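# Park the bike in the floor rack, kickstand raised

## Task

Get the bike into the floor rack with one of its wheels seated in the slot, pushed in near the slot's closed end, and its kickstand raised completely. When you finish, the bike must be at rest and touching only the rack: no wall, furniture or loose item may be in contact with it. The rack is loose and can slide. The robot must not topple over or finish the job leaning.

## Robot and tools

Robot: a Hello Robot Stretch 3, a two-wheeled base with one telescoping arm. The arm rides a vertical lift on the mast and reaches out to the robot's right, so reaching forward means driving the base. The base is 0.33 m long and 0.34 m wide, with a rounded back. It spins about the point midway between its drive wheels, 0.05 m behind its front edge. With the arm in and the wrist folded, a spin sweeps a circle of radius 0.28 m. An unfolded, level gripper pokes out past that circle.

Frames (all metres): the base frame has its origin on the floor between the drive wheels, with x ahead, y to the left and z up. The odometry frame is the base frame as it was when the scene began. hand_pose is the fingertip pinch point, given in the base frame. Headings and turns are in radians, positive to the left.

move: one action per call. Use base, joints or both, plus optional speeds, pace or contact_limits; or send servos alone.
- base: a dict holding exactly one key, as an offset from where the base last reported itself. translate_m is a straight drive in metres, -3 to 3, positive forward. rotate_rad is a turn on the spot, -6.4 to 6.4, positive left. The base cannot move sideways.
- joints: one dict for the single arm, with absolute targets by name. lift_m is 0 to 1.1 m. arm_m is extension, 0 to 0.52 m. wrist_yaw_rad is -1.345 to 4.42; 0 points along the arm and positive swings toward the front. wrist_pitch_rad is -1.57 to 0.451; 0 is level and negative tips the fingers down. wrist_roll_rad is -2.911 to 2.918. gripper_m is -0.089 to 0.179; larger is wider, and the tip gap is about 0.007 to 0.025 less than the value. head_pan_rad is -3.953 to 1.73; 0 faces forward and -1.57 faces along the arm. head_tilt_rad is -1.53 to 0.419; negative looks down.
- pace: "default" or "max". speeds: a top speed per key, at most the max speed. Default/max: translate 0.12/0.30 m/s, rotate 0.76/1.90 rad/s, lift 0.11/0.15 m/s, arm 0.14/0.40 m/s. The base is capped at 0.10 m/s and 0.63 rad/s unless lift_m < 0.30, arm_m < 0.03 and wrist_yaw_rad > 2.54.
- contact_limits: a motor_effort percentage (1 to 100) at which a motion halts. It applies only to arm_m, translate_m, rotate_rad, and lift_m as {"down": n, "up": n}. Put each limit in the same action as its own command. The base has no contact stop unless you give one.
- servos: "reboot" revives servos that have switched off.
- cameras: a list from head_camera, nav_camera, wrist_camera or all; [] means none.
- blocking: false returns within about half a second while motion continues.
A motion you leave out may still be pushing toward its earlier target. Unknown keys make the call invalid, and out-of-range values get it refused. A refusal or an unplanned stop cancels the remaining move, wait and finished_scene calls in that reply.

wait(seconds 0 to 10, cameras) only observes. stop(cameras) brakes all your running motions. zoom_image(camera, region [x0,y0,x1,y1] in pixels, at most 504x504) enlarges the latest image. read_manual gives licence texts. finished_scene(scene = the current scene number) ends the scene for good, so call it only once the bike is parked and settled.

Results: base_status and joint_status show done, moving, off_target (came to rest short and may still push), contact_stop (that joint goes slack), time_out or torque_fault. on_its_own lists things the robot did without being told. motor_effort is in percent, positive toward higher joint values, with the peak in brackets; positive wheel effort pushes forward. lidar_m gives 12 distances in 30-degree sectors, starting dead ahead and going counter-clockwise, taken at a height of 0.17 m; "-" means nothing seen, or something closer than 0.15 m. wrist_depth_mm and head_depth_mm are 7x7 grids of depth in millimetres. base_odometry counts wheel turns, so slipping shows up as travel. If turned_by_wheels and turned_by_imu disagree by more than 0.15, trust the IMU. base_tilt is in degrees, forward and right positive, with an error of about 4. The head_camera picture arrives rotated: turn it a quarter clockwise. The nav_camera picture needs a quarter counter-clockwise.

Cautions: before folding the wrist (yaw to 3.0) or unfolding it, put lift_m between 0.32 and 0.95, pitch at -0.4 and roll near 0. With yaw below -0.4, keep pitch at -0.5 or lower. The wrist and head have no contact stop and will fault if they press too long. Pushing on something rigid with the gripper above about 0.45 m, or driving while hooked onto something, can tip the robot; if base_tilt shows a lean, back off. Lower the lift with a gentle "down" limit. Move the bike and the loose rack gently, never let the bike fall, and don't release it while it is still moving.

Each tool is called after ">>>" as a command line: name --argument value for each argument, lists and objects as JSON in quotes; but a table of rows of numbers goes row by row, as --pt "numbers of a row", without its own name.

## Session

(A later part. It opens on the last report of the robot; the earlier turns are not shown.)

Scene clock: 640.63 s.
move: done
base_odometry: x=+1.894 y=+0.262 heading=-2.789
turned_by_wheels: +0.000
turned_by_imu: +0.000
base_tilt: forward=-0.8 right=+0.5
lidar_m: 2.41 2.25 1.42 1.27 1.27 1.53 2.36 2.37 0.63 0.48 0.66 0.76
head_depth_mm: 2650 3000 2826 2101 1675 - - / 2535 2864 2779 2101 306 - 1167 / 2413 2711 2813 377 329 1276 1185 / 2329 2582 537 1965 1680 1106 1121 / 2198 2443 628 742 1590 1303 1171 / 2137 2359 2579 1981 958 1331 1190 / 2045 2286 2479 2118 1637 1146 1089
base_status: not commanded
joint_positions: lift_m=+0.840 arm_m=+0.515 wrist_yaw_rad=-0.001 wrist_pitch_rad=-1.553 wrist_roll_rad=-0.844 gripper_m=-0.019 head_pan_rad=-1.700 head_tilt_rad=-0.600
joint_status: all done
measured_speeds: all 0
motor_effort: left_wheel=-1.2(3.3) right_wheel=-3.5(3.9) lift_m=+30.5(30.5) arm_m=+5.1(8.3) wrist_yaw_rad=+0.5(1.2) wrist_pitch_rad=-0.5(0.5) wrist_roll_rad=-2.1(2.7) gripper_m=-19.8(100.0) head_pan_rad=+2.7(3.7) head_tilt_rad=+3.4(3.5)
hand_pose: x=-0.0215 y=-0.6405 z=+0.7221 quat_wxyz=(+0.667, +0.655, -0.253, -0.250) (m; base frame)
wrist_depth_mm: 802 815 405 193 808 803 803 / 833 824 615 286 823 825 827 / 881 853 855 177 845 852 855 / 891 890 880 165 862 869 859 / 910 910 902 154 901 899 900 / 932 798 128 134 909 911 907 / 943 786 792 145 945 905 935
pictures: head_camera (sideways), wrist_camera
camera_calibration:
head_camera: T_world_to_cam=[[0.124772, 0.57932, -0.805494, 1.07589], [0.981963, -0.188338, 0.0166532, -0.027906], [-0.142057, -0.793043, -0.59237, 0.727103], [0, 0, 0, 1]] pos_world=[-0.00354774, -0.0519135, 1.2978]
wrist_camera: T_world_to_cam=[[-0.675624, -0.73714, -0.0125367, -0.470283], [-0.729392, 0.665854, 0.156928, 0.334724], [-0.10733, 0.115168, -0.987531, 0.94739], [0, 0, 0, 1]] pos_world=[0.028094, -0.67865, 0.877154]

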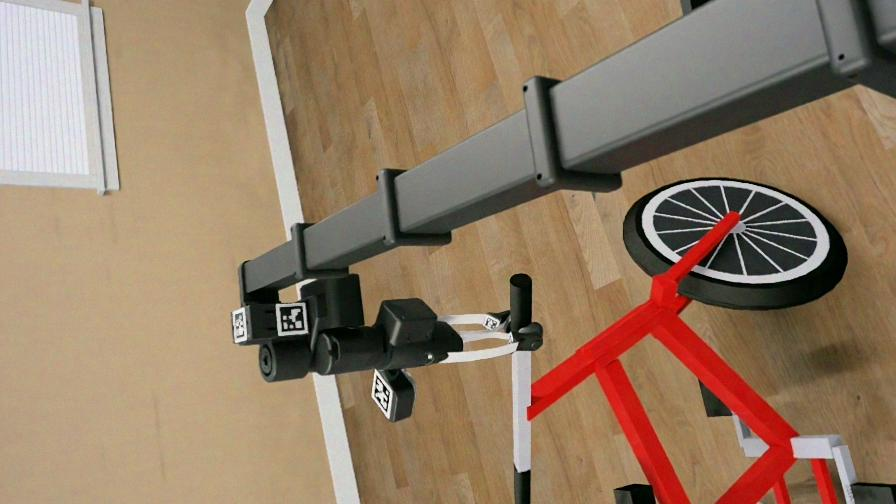

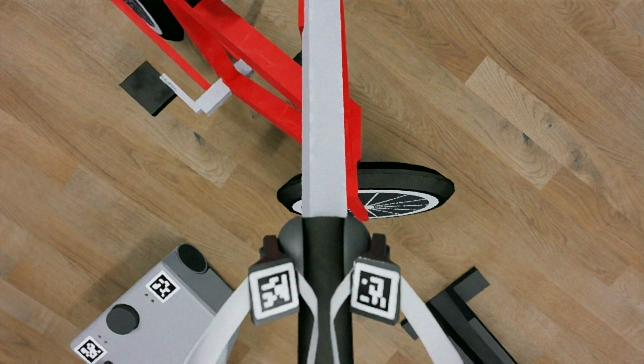

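>>> move --base '{"translate_m": 0.05}' --joints '{"arm_m": 0.486, "wrist_roll_rad": -0.42}' --speeds '{"translate_m": 0.03, "arm_m": 0.02, "wrist_roll_rad": 0.25}' --cameras '["head_camera","wrist_camera"]'

Scene clock: 649.33 s.
move: done
base_odometry: x=+1.847 y=+0.245 heading=-2.790
turned_by_wheels: -0.001
turned_by_imu: -0.002
base_tilt: forward=-0.9 right=+0.5
lidar_m: 2.36 2.33 1.44 1.28 1.29 1.54 2.41 2.43 0.59 0.52 0.64 0.76
head_depth_mm: 2623 3009 2822 2091 1659 - - / 2476 2834 2806 2102 297 - 1194 / 2430 2703 2814 377 333 1159 1166 / 2305 2602 543 1950 1678 1062 1132 / 2216 2453 606 704 965 1322 1194 / 2140 2358 2569 2045 1640 1362 1147 / 2044 2264 2512 2098 1674 993 1089
base_status: done
joint_positions: lift_m=+0.840 arm_m=+0.486 wrist_yaw_rad=+0.004 wrist_pitch_rad=-1.555 wrist_roll_rad=-0.427 gripper_m=-0.019 head_pan_rad=-1.700 head_tilt_rad=-0.600
joint_status: all done
measured_speeds: all 0
on_its_own: right_wheel is at rest, and its effort (+25.5) is outside its rest range (-21 to +21)
motor_effort: left_wheel=-5.6(8.4) right_wheel=+25.5(26.5) lift_m=+41.4(42.4) arm_m=-5.7(13.5) wrist_yaw_rad=-3.4(4.1) wrist_pitch_rad=+0.0(0.6) wrist_roll_rad=+1.9(4.9) gripper_m=-17.4(18.9) head_pan_rad=+2.1(3.9) head_tilt_rad=+1.7(3.9)
hand_pose: x=-0.0217 y=-0.6109 z=+0.7221 quat_wxyz=(+0.600, +0.591, -0.384, -0.379) (m; base frame)
wrist_depth_mm: 319 - 801 191 804 809 805 / 837 556 382 194 834 822 811 / 854 866 669 317 856 843 850 / 890 889 885 169 883 874 862 / 911 920 908 158 892 904 883 / 938 945 913 134 131 932 925 / 955 971 785 150 939 953 967
pictures: head_camera (sideways), wrist_camera
camera_calibration:
head_camera: T_world_to_cam=[[0.124772, 0.57932, -0.805494, 1.07589], [0.981963, -0.188338, 0.0166532, -0.027906], [-0.142057, -0.793043, -0.59237, 0.727103], [0, 0, 0, 1]] pos_world=[-0.00354774, -0.0519135, 1.2978]
wrist_camera: T_world_to_cam=[[-0.914152, -0.404932, -0.0188531, -0.246228], [-0.402801, 0.902147, 0.15454, 0.467968], [-0.0455702, 0.148868, -0.987807, 0.966121], [0, 0, 0, 1]] pos_world=[0.0074348, -0.665705, 0.877379]

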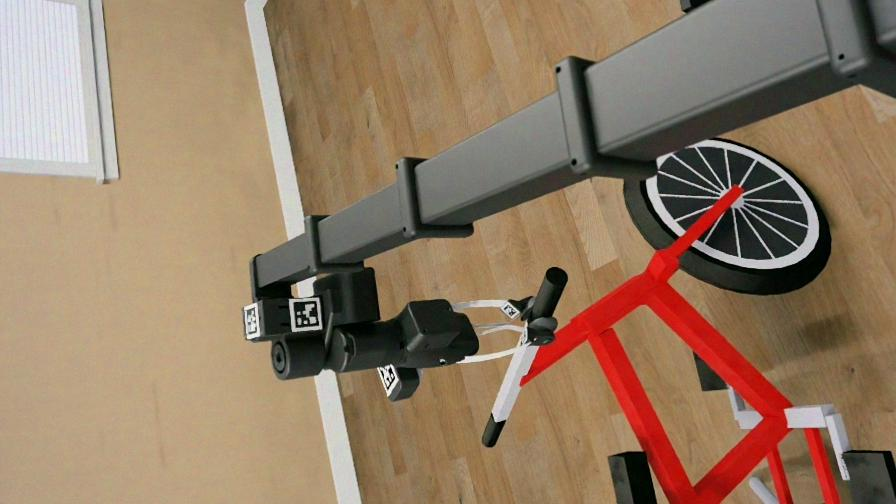

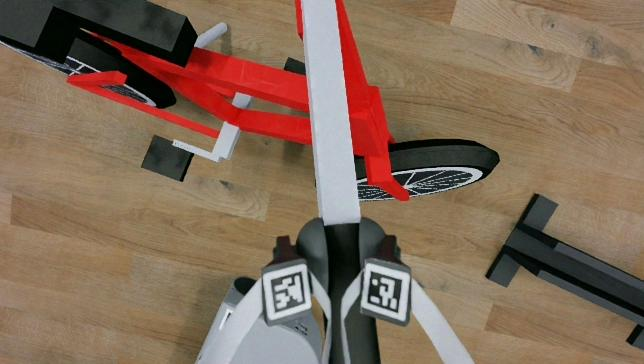

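>>> move --base '{"translate_m": 0.05}' --joints '{"arm_m": 0.465, "wrist_roll_rad": 0.0}' --speeds '{"translate_m": 0.03, "arm_m": 0.02, "wrist_roll_rad": 0.25}' --cameras '["head_camera","wrist_camera"]'

Scene clock: 655.93 s.
move: done
base_odometry: x=+1.800 y=+0.227 heading=-2.790
turned_by_wheels: +0.000
turned_by_imu: -0.002
base_tilt: forward=-0.8 right=+0.5
lidar_m: 2.31 2.32 1.45 1.29 1.29 1.56 2.46 2.46 0.57 0.53 0.63 0.75
head_depth_mm: 2599 2995 2838 2087 1667 - - / 2519 2844 2811 2097 309 - 1186 / 2410 2687 2831 377 354 1097 1160 / 2320 2584 544 2020 1676 1057 1121 / 2202 2473 585 684 960 1296 1186 / 2129 2349 2559 2023 1684 1369 1143 / 2030 2260 2486 2120 1675 985 1066
base_status: done
joint_positions: lift_m=+0.840 arm_m=+0.465 wrist_yaw_rad=+0.008 wrist_pitch_rad=-1.555 wrist_roll_rad=-0.016 gripper_m=-0.019 head_pan_rad=-1.700 head_tilt_rad=-0.600
joint_status: all done
measured_speeds: all 0
motor_effort: left_wheel=+0.7(5.2) right_wheel=+16.3(30.1) lift_m=+37.7(44.9) arm_m=-7.8(16.4) wrist_yaw_rad=-6.3(7.0) wrist_pitch_rad=-0.1(2.7) wrist_roll_rad=+5.0(6.7) gripper_m=-16.2(18.9) head_pan_rad=+3.4(4.1) head_tilt_rad=+2.2(3.7)
hand_pose: x=-0.0218 y=-0.5900 z=+0.7221 quat_wxyz=(+0.510, +0.502, -0.498, -0.490) (m; base frame)
wrist_depth_mm: 818 810 802 800 809 795 796 / 342 818 831 266 827 837 819 / 338 473 539 335 505 841 839 / 896 889 852 174 875 879 875 / 903 880 890 162 882 887 917 / 920 938 937 134 131 935 920 / 958 982 934 158 900 945 964
pictures: head_camera (sideways), wrist_camera
camera_calibration:
head_camera: T_world_to_cam=[[0.124772, 0.57932, -0.805494, 1.07589], [0.981963, -0.188338, 0.0166532, -0.027906], [-0.142057, -0.793043, -0.59237, 0.727103], [0, 0, 0, 1]] pos_world=[-0.00354774, -0.0519135, 1.2978]
wrist_camera: T_world_to_cam=[[-0.999645, -0.00980192, -0.024778, -0.00237339], [-0.0134685, 0.98822, 0.152444, 0.509854], [0.0229919, 0.152724, -0.988001, 0.966887], [0, 0, 0, 1]] pos_world=[-0.0177362, -0.651538, 0.877503]

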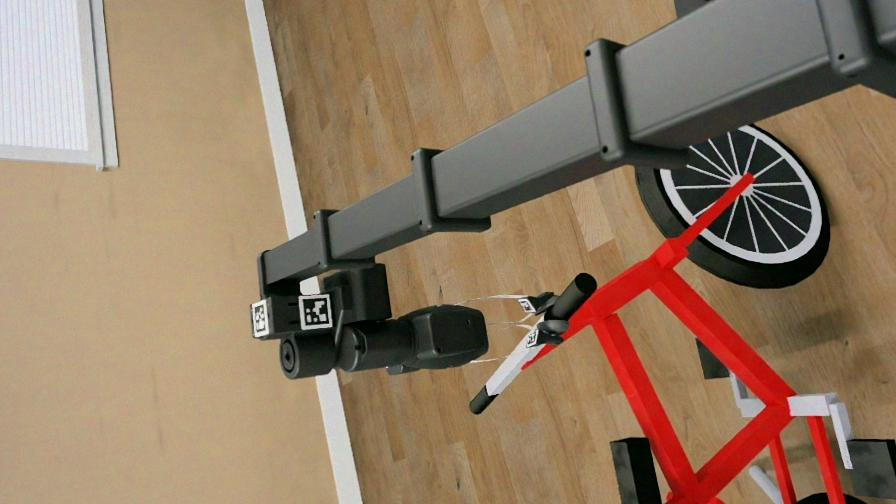

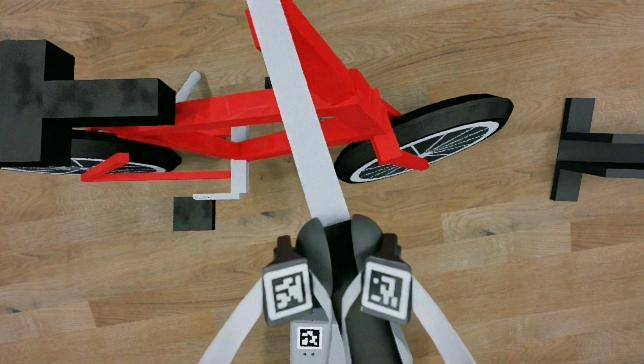

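>>> move --base '{"translate_m": 0.035}' --joints '{"wrist_roll_rad": 0.25, "arm_m": 0.46}' --speeds '{"translate_m": 0.03, "arm_m": 0.02, "wrist_roll_rad": 0.25}' --cameras '["head_camera","wrist_camera"]'

Scene clock: 664.30 s.
move: done
base_odometry: x=+1.768 y=+0.215 heading=-2.791
turned_by_wheels: +0.000
turned_by_imu: -0.001
base_tilt: forward=-0.7 right=+0.5
lidar_m: 2.27 2.28 1.45 1.30 1.30 1.56 2.50 2.51 0.57 0.55 0.62 0.75
head_depth_mm: 2616 3011 2838 2092 1717 - - / 2482 2818 2794 2100 309 - 1182 / 2377 2687 2818 377 360 1087 1154 / 2288 2575 542 2031 1674 1062 1140 / 2187 2446 582 653 959 1304 1190 / 2108 2344 2546 2106 1697 1367 1118 / 2051 2245 2479 2114 1681 972 1064
base_status: done
joint_positions: lift_m=+0.840 arm_m=+0.460 wrist_yaw_rad=+0.008 wrist_pitch_rad=-1.555 wrist_roll_rad=+0.238 gripper_m=-0.019 head_pan_rad=-1.700 head_tilt_rad=-0.600
joint_status: all done
measured_speeds: all 0
motor_effort: left_wheel=+0.3(4.8) right_wheel=+14.3(19.6) lift_m=+27.7(42.3) arm_m=-7.2(13.7) wrist_yaw_rad=-6.8(7.4) wrist_pitch_rad=+0.0(1.1) wrist_roll_rad=+3.8(7.3) gripper_m=-18.3(18.6) head_pan_rad=+3.4(3.8) head_tilt_rad=+1.2(3.3)
hand_pose: x=-0.0218 y=-0.5848 z=+0.7221 quat_wxyz=(+0.443, +0.436, -0.558, -0.550) (m; base frame)
wrist_depth_mm: 817 820 804 825 807 810 803 / 839 855 849 279 827 818 828 / 355 856 406 360 539 841 855 / 353 494 667 877 853 864 848 / 901 929 878 154 888 888 895 / 927 941 924 131 825 931 912 / 950 948 955 176 168 937 943
pictures: head_camera (sideways), wrist_camera
camera_calibration:
head_camera: T_world_to_cam=[[0.124772, 0.57932, -0.805494, 1.07589], [0.981963, -0.188338, 0.0166532, -0.027906], [-0.142057, -0.793043, -0.59237, 0.727103], [0, 0, 0, 1]] pos_world=[-0.00354774, -0.0519135, 1.2978]
wrist_camera: T_world_to_cam=[[-0.970088, 0.24106, -0.0286087, 0.14781], [0.234062, 0.960093, 0.153088, 0.493268], [0.0643703, 0.141813, -0.987798, 0.960524], [0, 0, 0, 1]] pos_world=[-0.0338952, -0.645429, 0.87752]

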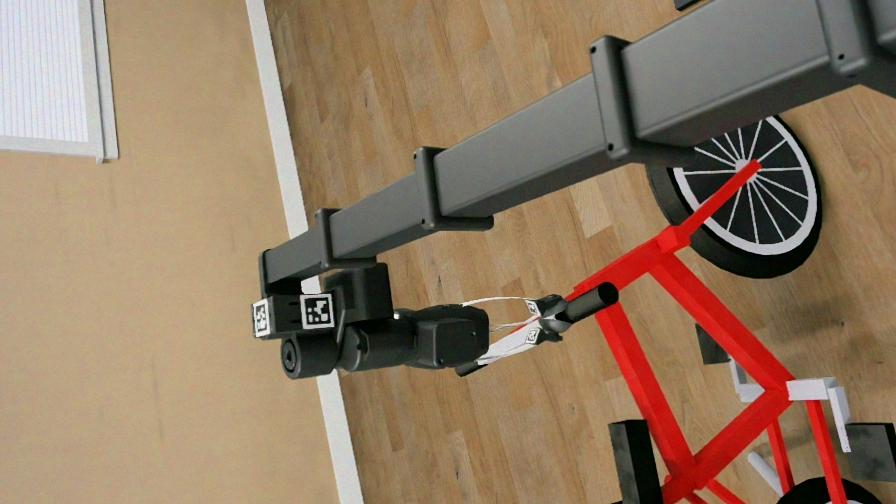

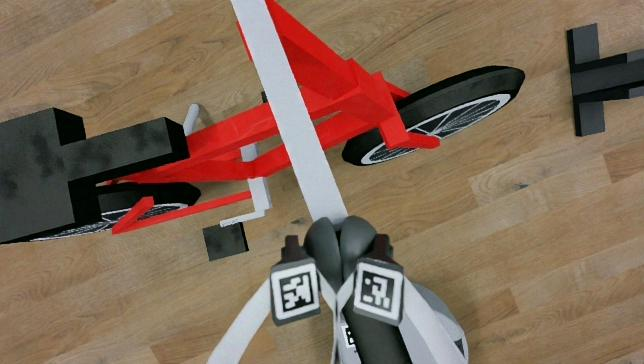

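>>> move --joints '{"arm_m": 0.38, "lift_m": 0.832}' --speeds '{"arm_m": 0.03, "lift_m": 0.006}' --cameras '["head_camera","wrist_camera"]'

"speeds": lift_m = 0.006 is out of range 0.01 to 0.15
Scene clock: 685.67 s.
base_odometry: x=+1.768 y=+0.215 heading=-2.791
turned_by_wheels: +0.000
turned_by_imu: -0.001
base_tilt: forward=-0.8 right=+0.5
lidar_m: 2.27 2.28 1.45 1.30 1.30 1.56 2.50 2.51 0.57 0.55 0.62 0.75
head_depth_mm: 2620 2961 2806 2074 1713 - - / 2505 2822 2805 2122 309 - 1183 / 2404 2676 2806 377 360 1092 1159 / 2297 2555 542 2031 1689 1063 1143 / 2204 2437 581 652 960 1297 1188 / 2121 2347 2527 2116 1691 1351 1119 / 2036 2257 2516 2114 1666 968 1067
base_status: done
joint_positions: lift_m=+0.840 arm_m=+0.460 wrist_yaw_rad=+0.008 wrist_pitch_rad=-1.555 wrist_roll_rad=+0.238 gripper_m=-0.019 head_pan_rad=-1.700 head_tilt_rad=-0.600
joint_status: all done
measured_speeds: all 0
motor_effort: left_wheel=+1.1(4.8) right_wheel=+14.2(19.6) lift_m=+27.3(42.3) arm_m=+5.9(13.7) wrist_yaw_rad=-7.0(7.4) wrist_pitch_rad=+0.0(1.1) wrist_roll_rad=+4.0(7.3) gripper_m=-18.1(18.6) head_pan_rad=+2.9(3.8) head_tilt_rad=+2.1(3.3)
hand_pose: x=-0.0218 y=-0.5848 z=+0.7221 quat_wxyz=(+0.443, +0.436, -0.558, -0.550) (m; base frame)
wrist_depth_mm: 820 799 801 800 785 817 803 / 839 830 829 280 809 817 836 / 356 852 399 357 525 840 855 / 351 496 669 849 870 874 879 / 914 915 891 154 895 910 886 / 929 926 911 130 821 932 931 / 935 981 968 176 168 953 968
pictures: none

>>> move --joints '{"arm_m": 0.38, "lift_m": 0.83}' --speeds '{"arm_m": 0.03, "lift_m": 0.01}' --cameras '["head_camera","wrist_camera"]'

Scene clock: 699.70 s.
move: done
base_odometry: x=+1.768 y=+0.215 heading=-2.790
turned_by_wheels: +0.000
turned_by_imu: -0.001
base_tilt: forward=-0.7 right=+0.5
lidar_m: 2.27 2.28 1.45 1.30 1.30 1.56 2.50 2.50 0.56 0.55 0.60 0.74
head_depth_mm: 2608 3006 2791 2102 1670 - - / 2491 2823 2814 2108 313 - 1164 / 2417 2652 2804 395 343 1053 1144 / 2279 2581 576 547 1679 1054 1151 / 2199 2441 528 542 715 1171 1183 / 2108 2332 2579 2127 1676 1136 1080 / 2036 2240 2475 2103 1698 925 1056
base_status: not commanded
joint_positions: lift_m=+0.830 arm_m=+0.380 wrist_yaw_rad=+0.003 wrist_pitch_rad=-1.469 wrist_roll_rad=+0.242 gripper_m=-0.020 head_pan_rad=-1.700 head_tilt_rad=-0.600
joint_status: all done
measured_speeds: all 0
on_its_own: wrist_pitch_rad is at rest, and its effort (-16.0) is outside its rest range (-8 to +12)
motor_effort: left_wheel=+1.4(2.4) right_wheel=+2.6(14.6) lift_m=+23.7(28.3) arm_m=-15.4(19.1) wrist_yaw_rad=-2.8(7.4) wrist_pitch_rad=-16.0(19.6) wrist_roll_rad=+2.6(4.1) gripper_m=-9.6(18.6) head_pan_rad=+3.4(4.1) head_tilt_rad=+2.6(3.9)
hand_pose: x=-0.0216 y=-0.5271 z=+0.7113 quat_wxyz=(+0.459, +0.414, -0.583, -0.527) (m; base frame)
wrist_depth_mm: 851 836 840 248 827 819 798 / 870 828 844 272 835 816 821 / 346 870 396 353 482 826 823 / 342 431 627 851 862 867 850 / 894 890 875 156 861 844 843 / 916 889 127 131 884 873 854 / 927 916 923 165 735 865 864
pictures: head_camera (sideways), wrist_camera
camera_calibration:
head_camera: T_world_to_cam=[[0.124772, 0.57932, -0.805494, 1.07589], [0.981963, -0.188338, 0.0166532, -0.027906], [-0.142057, -0.793043, -0.59237, 0.727103], [0, 0, 0, 1]] pos_world=[-0.00354774, -0.0519135, 1.2978]
wrist_camera: T_world_to_cam=[[-0.967862, 0.246397, -0.050313, 0.152056], [0.242686, 0.967576, 0.0699942, 0.502639], [0.0659281, 0.0555345, -0.996278, 0.902262], [0, 0, 0, 1]] pos_world=[-0.0342984, -0.573914, 0.871372]

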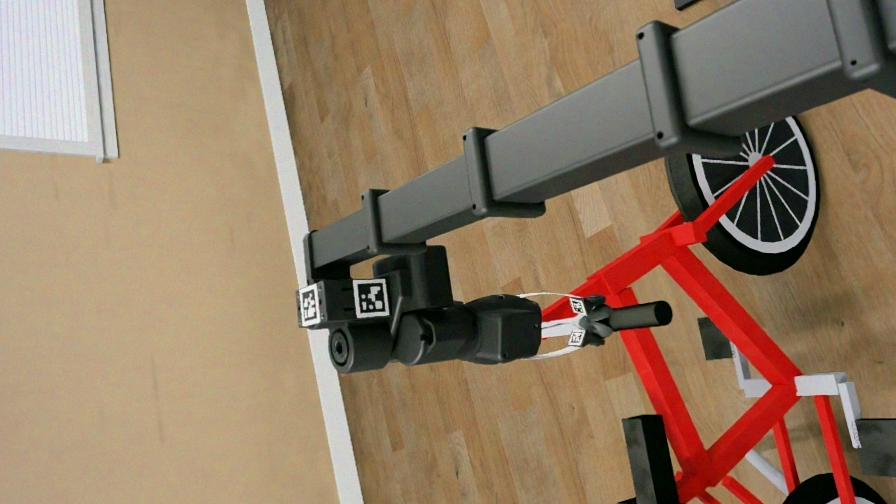

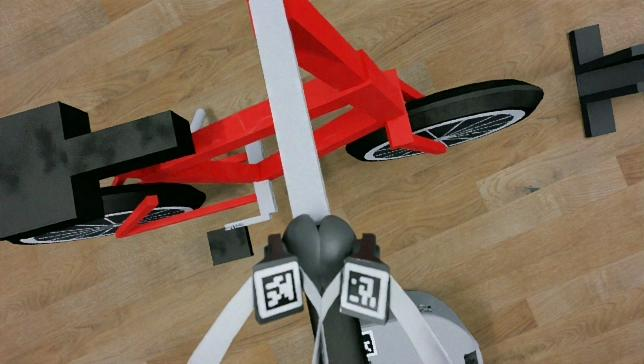

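>>> move --joints '{"arm_m": 0.31, "lift_m": 0.82}' --speeds '{"arm_m": 0.03, "lift_m": 0.01}' --cameras '["head_camera","wrist_camera"]'

Scene clock: 709.20 s.
move: done
base_odometry: x=+1.768 y=+0.215 heading=-2.790
turned_by_wheels: +0.000
turned_by_imu: -0.001
base_tilt: forward=-0.8 right=+0.5
lidar_m: 2.28 2.27 1.45 1.30 1.30 1.56 2.50 2.50 0.55 0.55 0.58 0.72
head_depth_mm: 2601 2982 2814 2106 1674 1456 - / 2513 2840 2828 2093 335 288 1140 / 2406 2692 2793 423 345 1011 1144 / 2305 2555 2726 477 1685 980 1178 / 2198 2441 2677 479 531 891 1168 / 2109 2360 2584 2113 1682 1105 1018 / 2033 2234 2478 2096 1678 861 1050
base_status: not commanded
joint_positions: lift_m=+0.820 arm_m=+0.310 wrist_yaw_rad=+0.001 wrist_pitch_rad=-1.506 wrist_roll_rad=+0.246 gripper_m=-0.020 head_pan_rad=-1.700 head_tilt_rad=-0.600
joint_status: all done
measured_speeds: all 0
on_its_own: wrist_pitch_rad is at rest, and its effort (-9.1) is outside its rest range (-8 to +12)
motor_effort: left_wheel=+1.7(2.6) right_wheel=+2.2(2.8) lift_m=+28.6(33.2) arm_m=-14.6(18.5) wrist_yaw_rad=-0.3(2.7) wrist_pitch_rad=-9.1(16.1) wrist_roll_rad=+1.3(2.6) gripper_m=-9.9(11.2) head_pan_rad=+3.1(4.0) head_tilt_rad=+1.3(3.9)
hand_pose: x=-0.0217 y=-0.4474 z=+0.7014 quat_wxyz=(+0.449, +0.421, -0.575, -0.539) (m; base frame)
wrist_depth_mm: 838 812 814 200 789 794 798 / 353 819 832 308 431 654 815 / 320 - 528 821 841 825 813 / 321 668 867 853 850 848 844 / 894 880 872 156 860 845 851 / 896 920 127 132 724 879 856 / 959 923 931 176 746 892 863
pictures: head_camera (sideways), wrist_camera
camera_calibration:
head_camera: T_world_to_cam=[[0.124772, 0.57932, -0.805494, 1.07589], [0.981963, -0.188338, 0.0166532, -0.027906], [-0.142057, -0.793043, -0.59237, 0.727103], [0, 0, 0, 1]] pos_world=[-0.00354774, -0.0519135, 1.2978]
wrist_camera: T_world_to_cam=[[-0.966254, 0.254265, -0.0412578, 0.129099], [0.248805, 0.962723, 0.106117, 0.398913], [0.0667017, 0.0922706, -0.993497, 0.902421], [0, 0, 0, 1]] pos_world=[-0.0347019, -0.500136, 0.859548]

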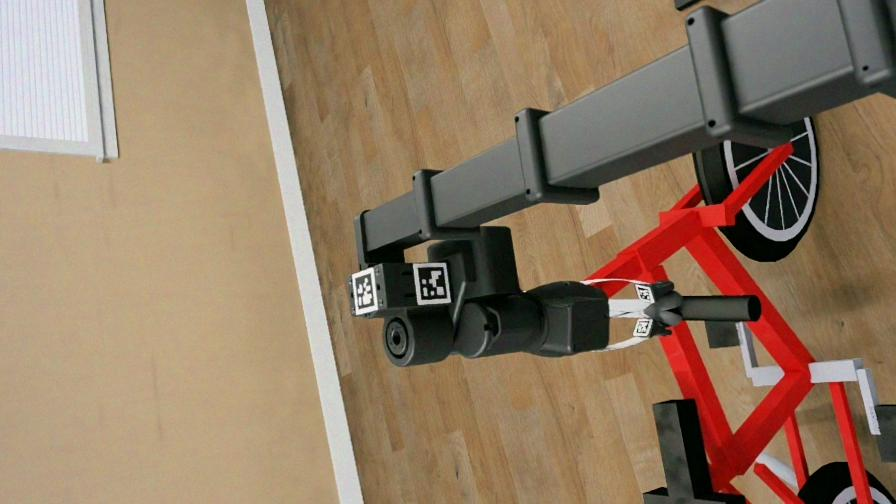

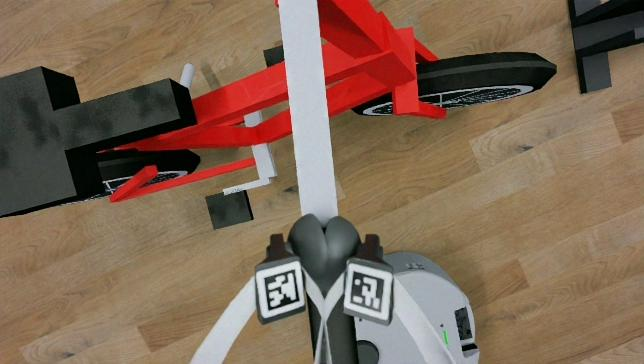

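>>> move --joints '{"head_pan_rad": -2.3, "head_tilt_rad": -0.8}' --cameras '["head_camera"]'

Scene clock: 726.47 s.
move: done
base_odometry: x=+1.768 y=+0.215 heading=-2.790
turned_by_wheels: +0.000
turned_by_imu: -0.001
base_tilt: forward=-0.8 right=+0.5
lidar_m: 2.27 2.28 1.45 1.30 1.30 1.56 2.49 2.51 0.55 0.55 0.58 0.72
head_depth_mm: 2217 2444 2050 1695 1449 1269 - / 2306 2504 2044 1663 1446 1319 - / 2476 2619 2039 1575 1445 - 963 / 2618 2609 2046 1698 1514 - 980 / 2804 2572 2043 1700 285 1217 1120 / 2979 2567 2032 1701 291 1207 1114 / 2820 2587 2039 319 946 1218 1117
base_status: not commanded
joint_positions: lift_m=+0.820 arm_m=+0.310 wrist_yaw_rad=+0.001 wrist_pitch_rad=-1.506 wrist_roll_rad=+0.246 gripper_m=-0.020 head_pan_rad=-2.314 head_tilt_rad=-0.797
joint_status: all done
measured_speeds: all 0
on_its_own: wrist_pitch_rad is at rest, and its effort (-9.1) is outside its rest range (-8 to +12)
motor_effort: left_wheel=+1.8(2.4) right_wheel=+1.9(2.6) lift_m=+25.7(26.6) arm_m=-10.8(11.7) wrist_yaw_rad=-0.6(1.3) wrist_pitch_rad=-9.1(9.2) wrist_roll_rad=+0.8(1.4) gripper_m=-9.6(11.1) head_pan_rad=+0.8(5.4) head_tilt_rad=-4.1(6.2)
hand_pose: x=-0.0217 y=-0.4474 z=+0.7014 quat_wxyz=(+0.449, +0.421, -0.575, -0.539) (m; base frame)
wrist_depth_mm: 812 809 807 200 798 795 785 / 351 829 808 308 427 520 800 / 315 - 532 836 824 823 813 / 321 662 852 858 841 848 845 / 881 878 887 156 863 863 873 / 914 897 127 132 723 875 877 / 913 923 915 177 722 890 886
pictures: head_camera (sideways)
camera_calibration:
head_camera: T_world_to_cam=[[0.53491, 0.509421, -0.674064, 0.90209], [0.692556, -0.72135, 0.00442683, -0.0101297], [-0.483981, -0.469195, -0.73866, 0.919474], [0, 0, 0, 1]] pos_world=[-0.0305135, -0.0354382, 1.28729]

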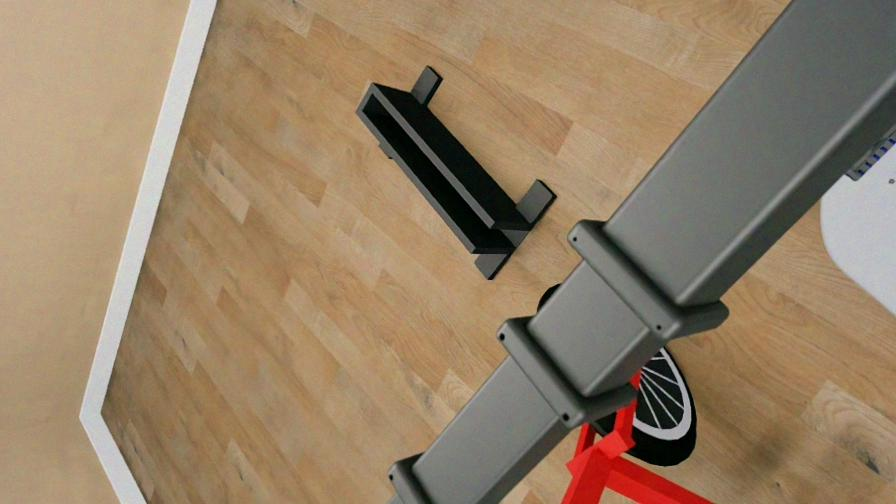

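>>> move --base '{"translate_m": -0.04}' --joints '{"wrist_roll_rad": 0.0, "head_pan_rad": -2.1, "head_tilt_rad": -0.8}' --speeds '{"translate_m": 0.03, "wrist_roll_rad": 0.25}' --cameras '["head_camera","wrist_camera"]'

Scene clock: 750.40 s.
move: done
base_odometry: x=+1.805 y=+0.229 heading=-2.790
turned_by_wheels: +0.000
turned_by_imu: -0.001
base_tilt: forward=-0.9 right=+0.5
lidar_m: 2.31 2.32 1.44 1.29 1.29 1.55 2.46 2.47 0.55 0.54 0.58 0.72
head_depth_mm: 2385 2482 2025 1590 1453 1280 - / 2539 2541 2053 1547 1450 - - / 2805 2583 2045 1687 1475 - 969 / 3018 2557 2045 1698 282 1215 1118 / 2922 2551 2016 318 1069 1238 1114 / 2629 2564 1975 352 995 1237 1112 / 2414 2538 413 1605 828 1074 1100
base_status: done
joint_positions: lift_m=+0.820 arm_m=+0.310 wrist_yaw_rad=-0.002 wrist_pitch_rad=-1.511 wrist_roll_rad=+0.014 gripper_m=-0.020 head_pan_rad=-2.094 head_tilt_rad=-0.800
joint_status: all done
measured_speeds: all 0
motor_effort: left_wheel=-1.4(5.7) right_wheel=-4.6(8.7) lift_m=+24.6(27.0) arm_m=-5.6(7.2) wrist_yaw_rad=+1.9(2.1) wrist_pitch_rad=-8.2(9.2) wrist_roll_rad=-4.6(6.3) gripper_m=-9.9(11.3) head_pan_rad=-2.7(5.3) head_tilt_rad=-4.8(6.6)
hand_pose: x=-0.0216 y=-0.4462 z=+0.7015 quat_wxyz=(+0.511, +0.481, -0.518, -0.489) (m; base frame)
wrist_depth_mm: 305 828 806 619 801 804 786 / 307 - 369 165 394 820 808 / 321 607 636 167 837 825 828 / 867 852 838 170 839 861 835 / 870 879 879 156 870 836 845 / 900 890 900 131 901 879 867 / 889 929 901 176 740 893 894
pictures: head_camera (sideways), wrist_camera
camera_calibration:
head_camera: T_world_to_cam=[[0.411534, 0.615743, -0.671938, 0.900031], [0.833549, -0.552429, 0.00428568, -0.0108347], [-0.368559, -0.561857, -0.740595, 0.921238], [0, 0, 0, 1]] pos_world=[-0.0218317, -0.0425693, 1.28708]
wrist_camera: T_world_to_cam=[[-0.999257, 0.0280909, -0.0264063, 0.01677], [0.0250502, 0.993708, 0.109162, 0.404569], [0.0293066, 0.108419, -0.993673, 0.908857], [0, 0, 0, 1]] pos_world=[-0.0200125, -0.501032, 0.859386]

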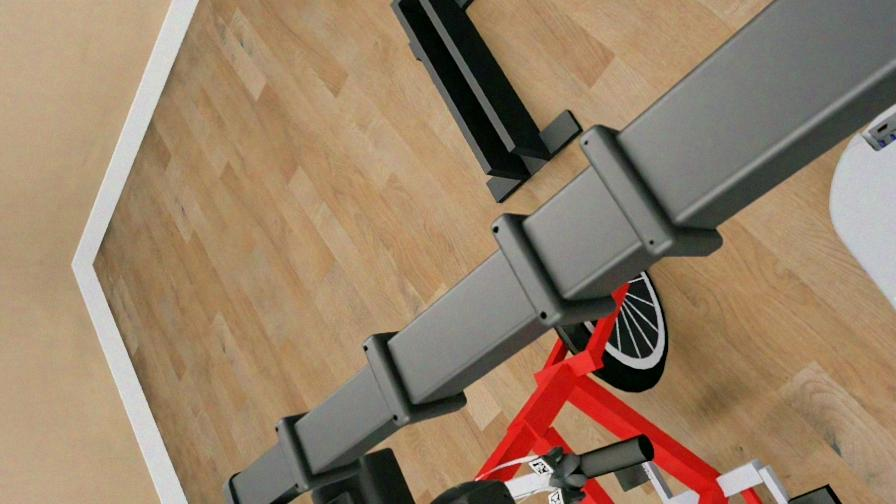

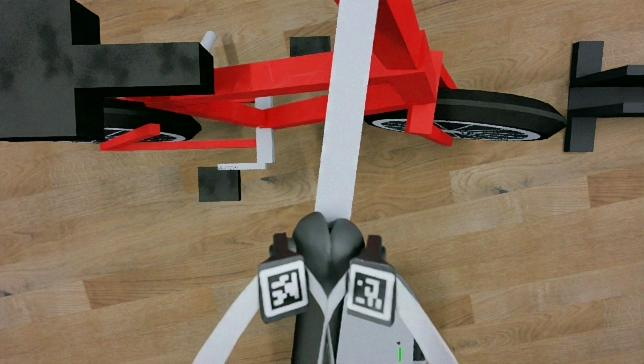

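>>> move --joints '{"wrist_roll_rad": -0.25}' --speeds '{"wrist_roll_rad": 0.25}' --cameras '["wrist_camera"]'

>>> move --base '{"translate_m": -0.05}' --speeds '{"translate_m": 0.03}' --cameras '["head_camera","wrist_camera"]'

Scene clock: 761.73 s.
move: off_target
base_odometry: x=+1.805 y=+0.229 heading=-2.790
turned_by_wheels: +0.000
turned_by_imu: -0.001
base_tilt: forward=-0.7 right=+0.5
lidar_m: 2.31 2.32 1.44 1.29 1.29 1.55 2.46 2.47 0.55 0.54 0.58 0.72
head_depth_mm: 2357 2496 2050 1601 1450 1286 - / 2573 2584 2028 1563 1462 - - / 2766 2590 2042 1680 1510 - 967 / 3027 2579 2026 1690 - 1247 1121 / 2912 2548 2027 319 1040 1239 1119 / 2638 2542 1988 342 1032 1246 1120 / 2448 2547 403 1636 719 1083 1096
base_status: not commanded
joint_positions: lift_m=+0.820 arm_m=+0.310 wrist_yaw_rad=-0.006 wrist_pitch_rad=-1.513 wrist_roll_rad=-0.228 gripper_m=-0.020 head_pan_rad=-2.100 head_tilt_rad=-0.800
joint_status: wrist_roll_rad off_target (ended at -0.228, target -0.250)
measured_speeds: all 0
motor_effort: left_wheel=-0.7(1.5) right_wheel=-4.4(5.2) lift_m=+26.0(26.6) arm_m=+0.2(2.7) wrist_yaw_rad=+5.1(5.5) wrist_pitch_rad=-7.9(8.2) wrist_roll_rad=-7.7(8.7) gripper_m=-9.9(10.9) head_pan_rad=-2.2(3.0) head_tilt_rad=-4.4(5.4)
hand_pose: x=-0.0216 y=-0.4457 z=+0.7015 quat_wxyz=(+0.568, +0.536, -0.454, -0.429) (m; base frame)
wrist_depth_mm: 299 303 808 802 170 819 799 / 820 519 493 341 248 810 837 / 818 844 840 829 440 828 830 / 863 869 864 171 842 856 846 / 868 888 877 155 860 870 861 / 882 889 126 131 888 893 885 / 916 926 916 178 908 903 894
pictures: wrist_camera
camera_calibration:
wrist_camera: T_world_to_cam=[[-0.978181, -0.207367, -0.0127103, -0.097254], [-0.207463, 0.971728, 0.112708, 0.386783], [-0.011021, 0.112886, -0.993547, 0.909931], [0, 0, 0, 1]] pos_world=[-0.00486044, -0.498734, 0.859229]

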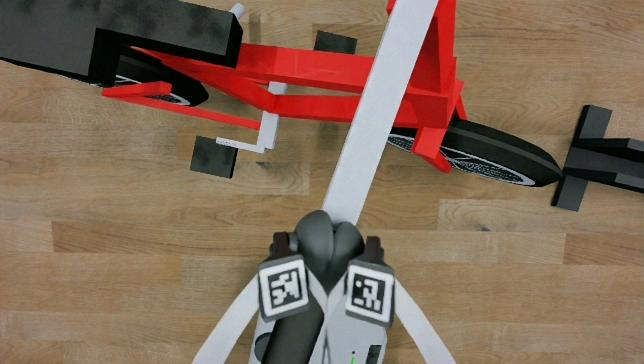

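Scene clock: 763.93 s.
move: done
base_odometry: x=+1.852 y=+0.246 heading=-2.790
turned_by_wheels: +0.000
turned_by_imu: +0.000
base_tilt: forward=-0.8 right=+0.5
lidar_m: 2.36 2.33 1.44 1.28 1.28 1.54 2.41 2.42 0.54 0.54 0.58 0.72
head_depth_mm: 2319 2489 2052 1578 1448 1293 - / 2509 2585 2054 1565 1450 - - / 2752 2563 2053 1699 1450 - 970 / 2977 2571 2033 1687 - 1242 1118 / 2913 2551 2042 318 1042 1236 1116 / 2655 2571 1978 341 1006 1237 1116 / 2454 2546 404 1646 707 1075 1099
base_status: done
joint_positions: lift_m=+0.820 arm_m=+0.310 wrist_yaw_rad=-0.006 wrist_pitch_rad=-1.521 wrist_roll_rad=-0.229 gripper_m=-0.020 head_pan_rad=-2.100 head_tilt_rad=-0.800
joint_status: not commanded
measured_speeds: all 0
motor_effort: left_wheel=-0.2(5.6) right_wheel=-4.4(9.9) lift_m=+26.0(27.3) arm_m=+2.0(2.1) wrist_yaw_rad=+5.8(6.0) wrist_pitch_rad=-6.3(7.8) wrist_roll_rad=-7.4(7.8) gripper_m=-9.3(10.9) head_pan_rad=-2.5(3.3) head_tilt_rad=-4.7(5.2)
hand_pose: x=-0.0215 y=-0.4437 z=+0.7016 quat_wxyz=(+0.566, +0.538, -0.452, -0.431) (m; base frame)
wrist_depth_mm: 296 299 810 793 162 798 788 / 821 537 497 344 240 809 819 / 860 847 828 821 400 809 814 / 844 866 854 169 888 856 852 / 880 890 871 157 841 895 882 / 896 901 900 131 889 907 893 / 904 893 893 181 894 895 910
pictures: head_camera (sideways), wrist_camera
camera_calibration:
head_camera: T_world_to_cam=[[0.41548, 0.613108, -0.671919, 0.899951], [0.829993, -0.557757, 0.00428725, -0.0108333], [-0.372139, -0.55947, -0.740612, 0.921312], [0, 0, 0, 1]] pos_world=[-0.0220642, -0.0423632, 1.28708]
wrist_camera: T_world_to_cam=[[-0.978095, -0.207669, -0.0142707, -0.0958988], [-0.207862, 0.970737, 0.120259, 0.379045], [-0.0111209, 0.120591, -0.99264, 0.912508], [0, 0, 0, 1]] pos_world=[-0.00486116, -0.497909, 0.85884]

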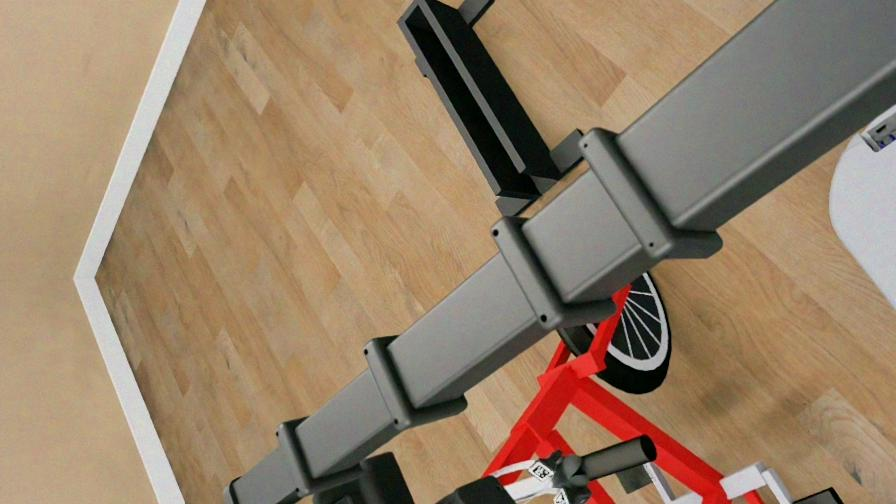

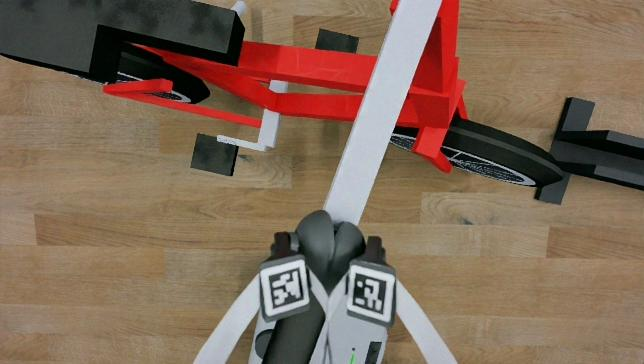

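>>> move --joints '{"gripper_m": -0.06}' --cameras '[]'

>>> move --joints '{"wrist_roll_rad": -0.5}' --speeds '{"wrist_roll_rad": 0.25}' --cameras '["wrist_camera"]'

Scene clock: 778.10 s.
move: done
base_odometry: x=+1.852 y=+0.246 heading=-2.790
turned_by_wheels: +0.000
turned_by_imu: -0.001
base_tilt: forward=-0.8 right=+0.5
lidar_m: 2.36 2.33 1.43 1.28 1.28 1.54 2.41 2.41 0.54 0.54 0.58 0.72
head_depth_mm: 2323 2454 2039 1575 1448 1282 - / 2523 2549 2032 1565 1441 - - / 2745 2565 2027 1694 1454 - 967 / 2995 2573 2043 1695 - 1238 1118 / 2921 2541 2027 318 1036 1237 1111 / 2683 2554 1967 342 1052 1232 1124 / 2458 2571 402 1645 809 1037 1098
base_status: not commanded
joint_positions: lift_m=+0.820 arm_m=+0.310 wrist_yaw_rad=-0.003 wrist_pitch_rad=-1.517 wrist_roll_rad=-0.241 gripper_m=-0.059 head_pan_rad=-2.100 head_tilt_rad=-0.800
joint_status: all done
measured_speeds: all 0
motor_effort: left_wheel=-0.5(0.6) right_wheel=-4.6(5.5) lift_m=+26.2(27.2) arm_m=+5.7(6.4) wrist_yaw_rad=+3.0(5.8) wrist_pitch_rad=-7.1(7.2) wrist_roll_rad=-3.4(7.5) gripper_m=-24.3(100.0) head_pan_rad=-2.8(3.4) head_tilt_rad=-2.3(5.2)
hand_pose: x=-0.0216 y=-0.4447 z=+0.7015 quat_wxyz=(+0.571, +0.541, -0.448, -0.426) (m; base frame)
wrist_depth_mm: 297 315 820 802 175 812 808 / 821 537 504 342 251 823 802 / 837 856 644 828 445 818 819 / 863 868 838 168 864 859 840 / 880 860 876 158 880 842 858 / 882 879 900 127 882 868 903 / 923 919 178 746 898 917 913
pictures: none
No camera images: "cameras" was empty.

Scene clock: 779.50 s.
move: done
base_odometry: x=+1.852 y=+0.246 heading=-2.790
turned_by_wheels: +0.000
turned_by_imu: +0.000
base_tilt: forward=-0.8 right=+0.5
lidar_m: 2.36 2.32 1.44 1.28 1.28 1.54 2.41 2.42 0.54 0.54 0.58 0.72
head_depth_mm: 2295 2456 2045 1583 1446 1285 - / 2494 2547 2020 1562 1448 - - / 2750 2563 2036 1696 1469 - 967 / 3015 2566 2045 1686 - 1237 1119 / 2913 2549 2031 319 1046 1239 1119 / 2673 2559 1984 342 1050 1244 1114 / 2436 2556 403 1610 821 1036 1103
base_status: not commanded
joint_positions: lift_m=+0.820 arm_m=+0.310 wrist_yaw_rad=-0.004 wrist_pitch_rad=-1.517 wrist_roll_rad=-0.482 gripper_m=-0.059 head_pan_rad=-2.100 head_tilt_rad=-0.800
joint_status: all done
measured_speeds: all 0
motor_effort: left_wheel=-0.3(1.3) right_wheel=-4.4(5.8) lift_m=+26.5(27.1) arm_m=+7.2(7.7) wrist_yaw_rad=+3.5(4.0) wrist_pitch_rad=-7.0(7.2) wrist_roll_rad=-6.4(7.2) gripper_m=-23.3(25.8) head_pan_rad=-2.7(3.2) head_tilt_rad=-3.0(4.4)
hand_pose: x=-0.0215 y=-0.4446 z=+0.7016 quat_wxyz=(+0.620, +0.588, -0.377, -0.358) (m; base frame)
wrist_depth_mm: 805 518 402 798 795 805 787 / 815 817 814 363 174 821 823 / 826 839 823 826 167 824 845 / 854 839 847 840 444 677 854 / 863 890 878 153 870 885 848 / 889 884 890 127 885 881 903 / 905 920 171 753 895 904 920
pictures: wrist_camera
camera_calibration:
wrist_camera: T_world_to_cam=[[-0.894292, -0.447483, -0.00118973, -0.210066], [-0.444288, 0.887585, 0.121659, 0.336899], [-0.0533842, 0.109327, -0.992571, 0.906657], [0, 0, 0, 1]] pos_world=[0.0102211, -0.49215, 0.858685]

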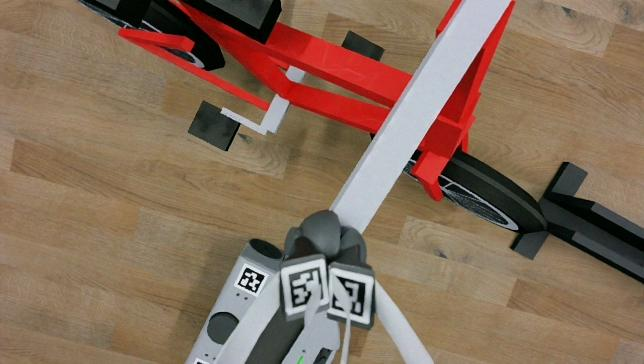

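>>> move --base '{"translate_m": 0.2}' --joints '{"wrist_roll_rad": 0.0}' --speeds '{"translate_m": 0.04, "wrist_roll_rad": 0.25}' --cameras '["head_camera","wrist_camera"]'

Scene clock: 813.33 s.
move: done
base_odometry: x=+1.664 y=+0.178 heading=-2.790
turned_by_wheels: +0.000
turned_by_imu: -0.001
base_tilt: forward=-0.9 right=+0.6
lidar_m: 2.16 2.18 1.48 1.32 1.32 1.59 2.61 2.62 0.55 0.54 0.58 0.71
head_depth_mm: 2480 2574 2042 1588 1450 1290 - / 2693 2590 2034 1576 1446 - - / 2979 2535 2039 1690 1510 - 967 / 3015 2564 2037 1696 282 1238 1112 / 2888 2553 2039 318 1045 1230 1113 / 2624 2568 1979 342 1026 1238 1113 / 2404 2521 403 1646 816 1194 1096
base_status: done
joint_positions: lift_m=+0.820 arm_m=+0.310 wrist_yaw_rad=-0.001 wrist_pitch_rad=-1.510 wrist_roll_rad=-0.008 gripper_m=-0.059 head_pan_rad=-2.100 head_tilt_rad=-0.800
joint_status: all done
measured_speeds: all 0
motor_effort: left_wheel=+6.1(10.1) right_wheel=+1.8(9.3) lift_m=+32.1(33.7) arm_m=+7.8(11.7) wrist_yaw_rad=+0.8(4.3) wrist_pitch_rad=-8.1(8.4) wrist_roll_rad=+2.6(5.9) gripper_m=-23.3(26.3) head_pan_rad=-1.6(3.2) head_tilt_rad=-2.6(4.5)
hand_pose: x=-0.0216 y=-0.4464 z=+0.7015 quat_wxyz=(+0.517, +0.486, -0.513, -0.483) (m; base frame)
wrist_depth_mm: 305 810 809 162 790 805 808 / 307 - 357 165 355 797 813 / 334 650 639 474 845 835 827 / 864 882 874 827 819 850 843 / 864 869 868 153 849 851 856 / 892 883 895 127 872 884 888 / 904 902 884 174 729 907 891
pictures: head_camera (sideways), wrist_camera
camera_calibration:
head_camera: T_world_to_cam=[[0.41548, 0.613108, -0.671919, 0.899951], [0.829993, -0.557757, 0.00428725, -0.0108333], [-0.372139, -0.55947, -0.740612, 0.921312], [0, 0, 0, 1]] pos_world=[-0.0220642, -0.0423632, 1.28708]
wrist_camera: T_world_to_cam=[[-0.999669, 0.0055957, -0.0250994, 0.00585655], [0.00283604, 0.994074, 0.108665, 0.404725], [0.0255587, 0.108558, -0.993761, 0.908983], [0, 0, 0, 1]] pos_world=[-0.0185257, -0.501037, 0.85948]

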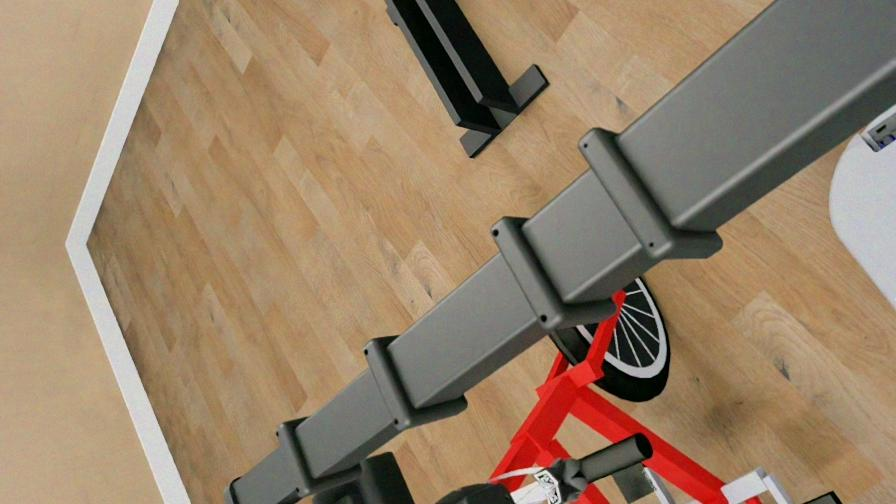

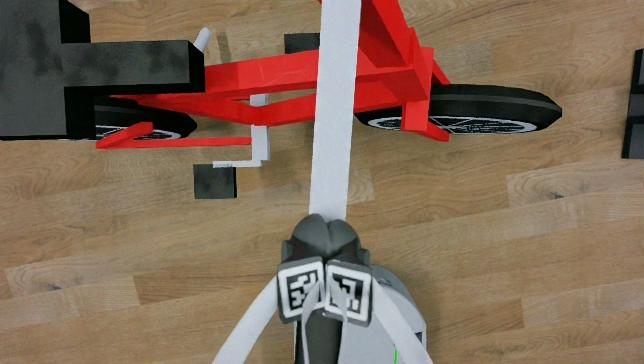

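>>> move

Scene clock: 831.70 s.
base_odometry: x=+1.664 y=+0.178 heading=-2.790
turned_by_wheels: +0.000
turned_by_imu: -0.001
base_tilt: forward=-0.9 right=+0.5
lidar_m: 2.17 2.17 1.48 1.32 1.32 1.59 2.60 2.61 0.55 0.55 0.58 0.71
head_depth_mm: 2513 2598 2030 1604 1447 1288 - / 2698 2571 2038 1594 1442 - - / 2951 2555 2038 1696 1502 - 968 / 3053 2551 2039 1695 282 1233 1117 / 2870 2575 2045 319 1048 1237 1119 / 2630 2558 1983 342 1001 1239 1114 / 2401 2527 403 1637 829 1127 1101
base_status: done
joint_positions: lift_m=+0.820 arm_m=+0.310 wrist_yaw_rad=-0.001 wrist_pitch_rad=-1.510 wrist_roll_rad=-0.008 gripper_m=-0.059 head_pan_rad=-2.100 head_tilt_rad=-0.800
joint_status: all done
measured_speeds: all 0
motor_effort: left_wheel=+5.3(10.1) right_wheel=+1.8(9.3) lift_m=+26.6(33.7) arm_m=+5.8(11.7) wrist_yaw_rad=+1.1(4.3) wrist_pitch_rad=-8.2(8.4) wrist_roll_rad=+2.3(5.9) gripper_m=-23.8(26.3) head_pan_rad=-1.8(3.2) head_tilt_rad=-3.1(4.5)
hand_pose: x=-0.0216 y=-0.4464 z=+0.7015 quat_wxyz=(+0.517, +0.486, -0.513, -0.483) (m; base frame)
wrist_depth_mm: 304 809 818 162 783 802 807 / 307 - 357 311 379 818 811 / 329 657 635 476 835 833 820 / 869 891 839 169 853 863 841 / 884 878 875 154 854 862 856 / 899 901 888 127 877 880 872 / 928 925 912 173 744 897 894
pictures: head_camera (sideways), nav_camera (sideways), wrist_camera
camera_calibration:
head_camera: T_world_to_cam=[[0.41548, 0.613108, -0.671919, 0.899951], [0.829993, -0.557757, 0.00428725, -0.0108333], [-0.372139, -0.55947, -0.740612, 0.921312], [0, 0, 0, 1]] pos_world=[-0.0220642, -0.0423632, 1.28708]
nav_camera: T_world_to_cam=[[-0.35615, -0.602983, 0.713841, -0.882255], [-0.864566, 0.502472, -0.00691064, 0.0645403], [-0.354518, -0.619624, -0.700274, 0.875833], [0, 0, 0, 1]] pos_world=[0.0520831, -0.021727, 1.24356]
wrist_camera: T_world_to_cam=[[-0.99967, 0.00539698, -0.0251216, 0.00577598], [0.00263611, 0.994075, 0.108662, 0.404724], [0.0255592, 0.10856, -0.993761, 0.908984], [0, 0, 0, 1]] pos_world=[-0.0185257, -0.501036, 0.85948]

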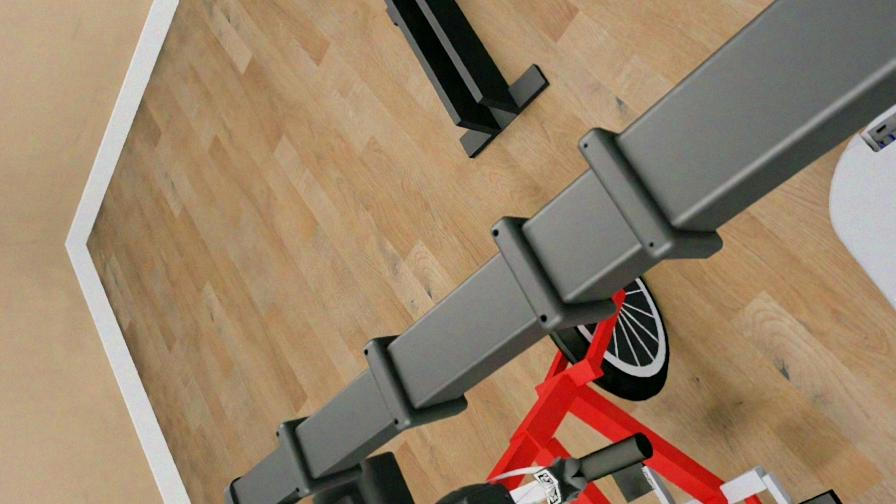

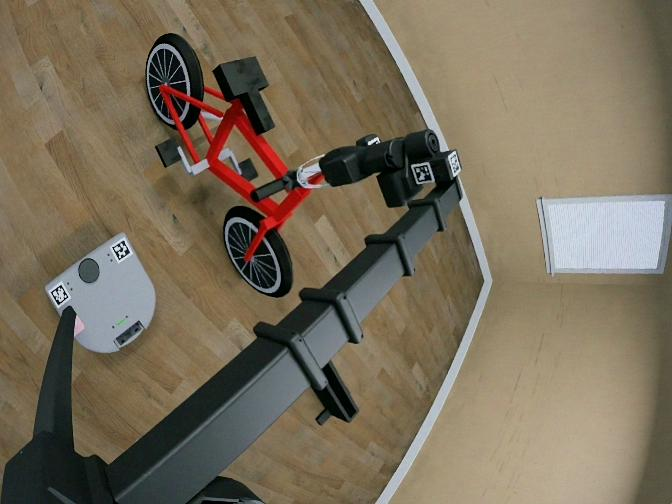

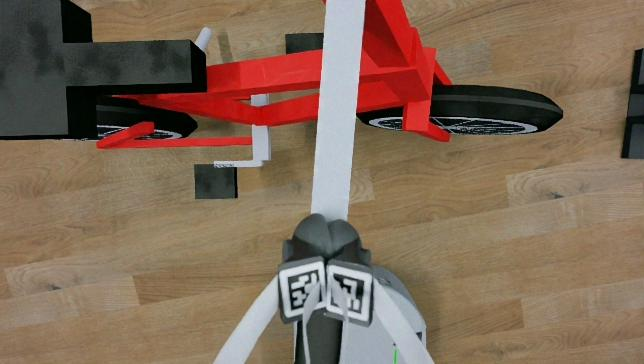

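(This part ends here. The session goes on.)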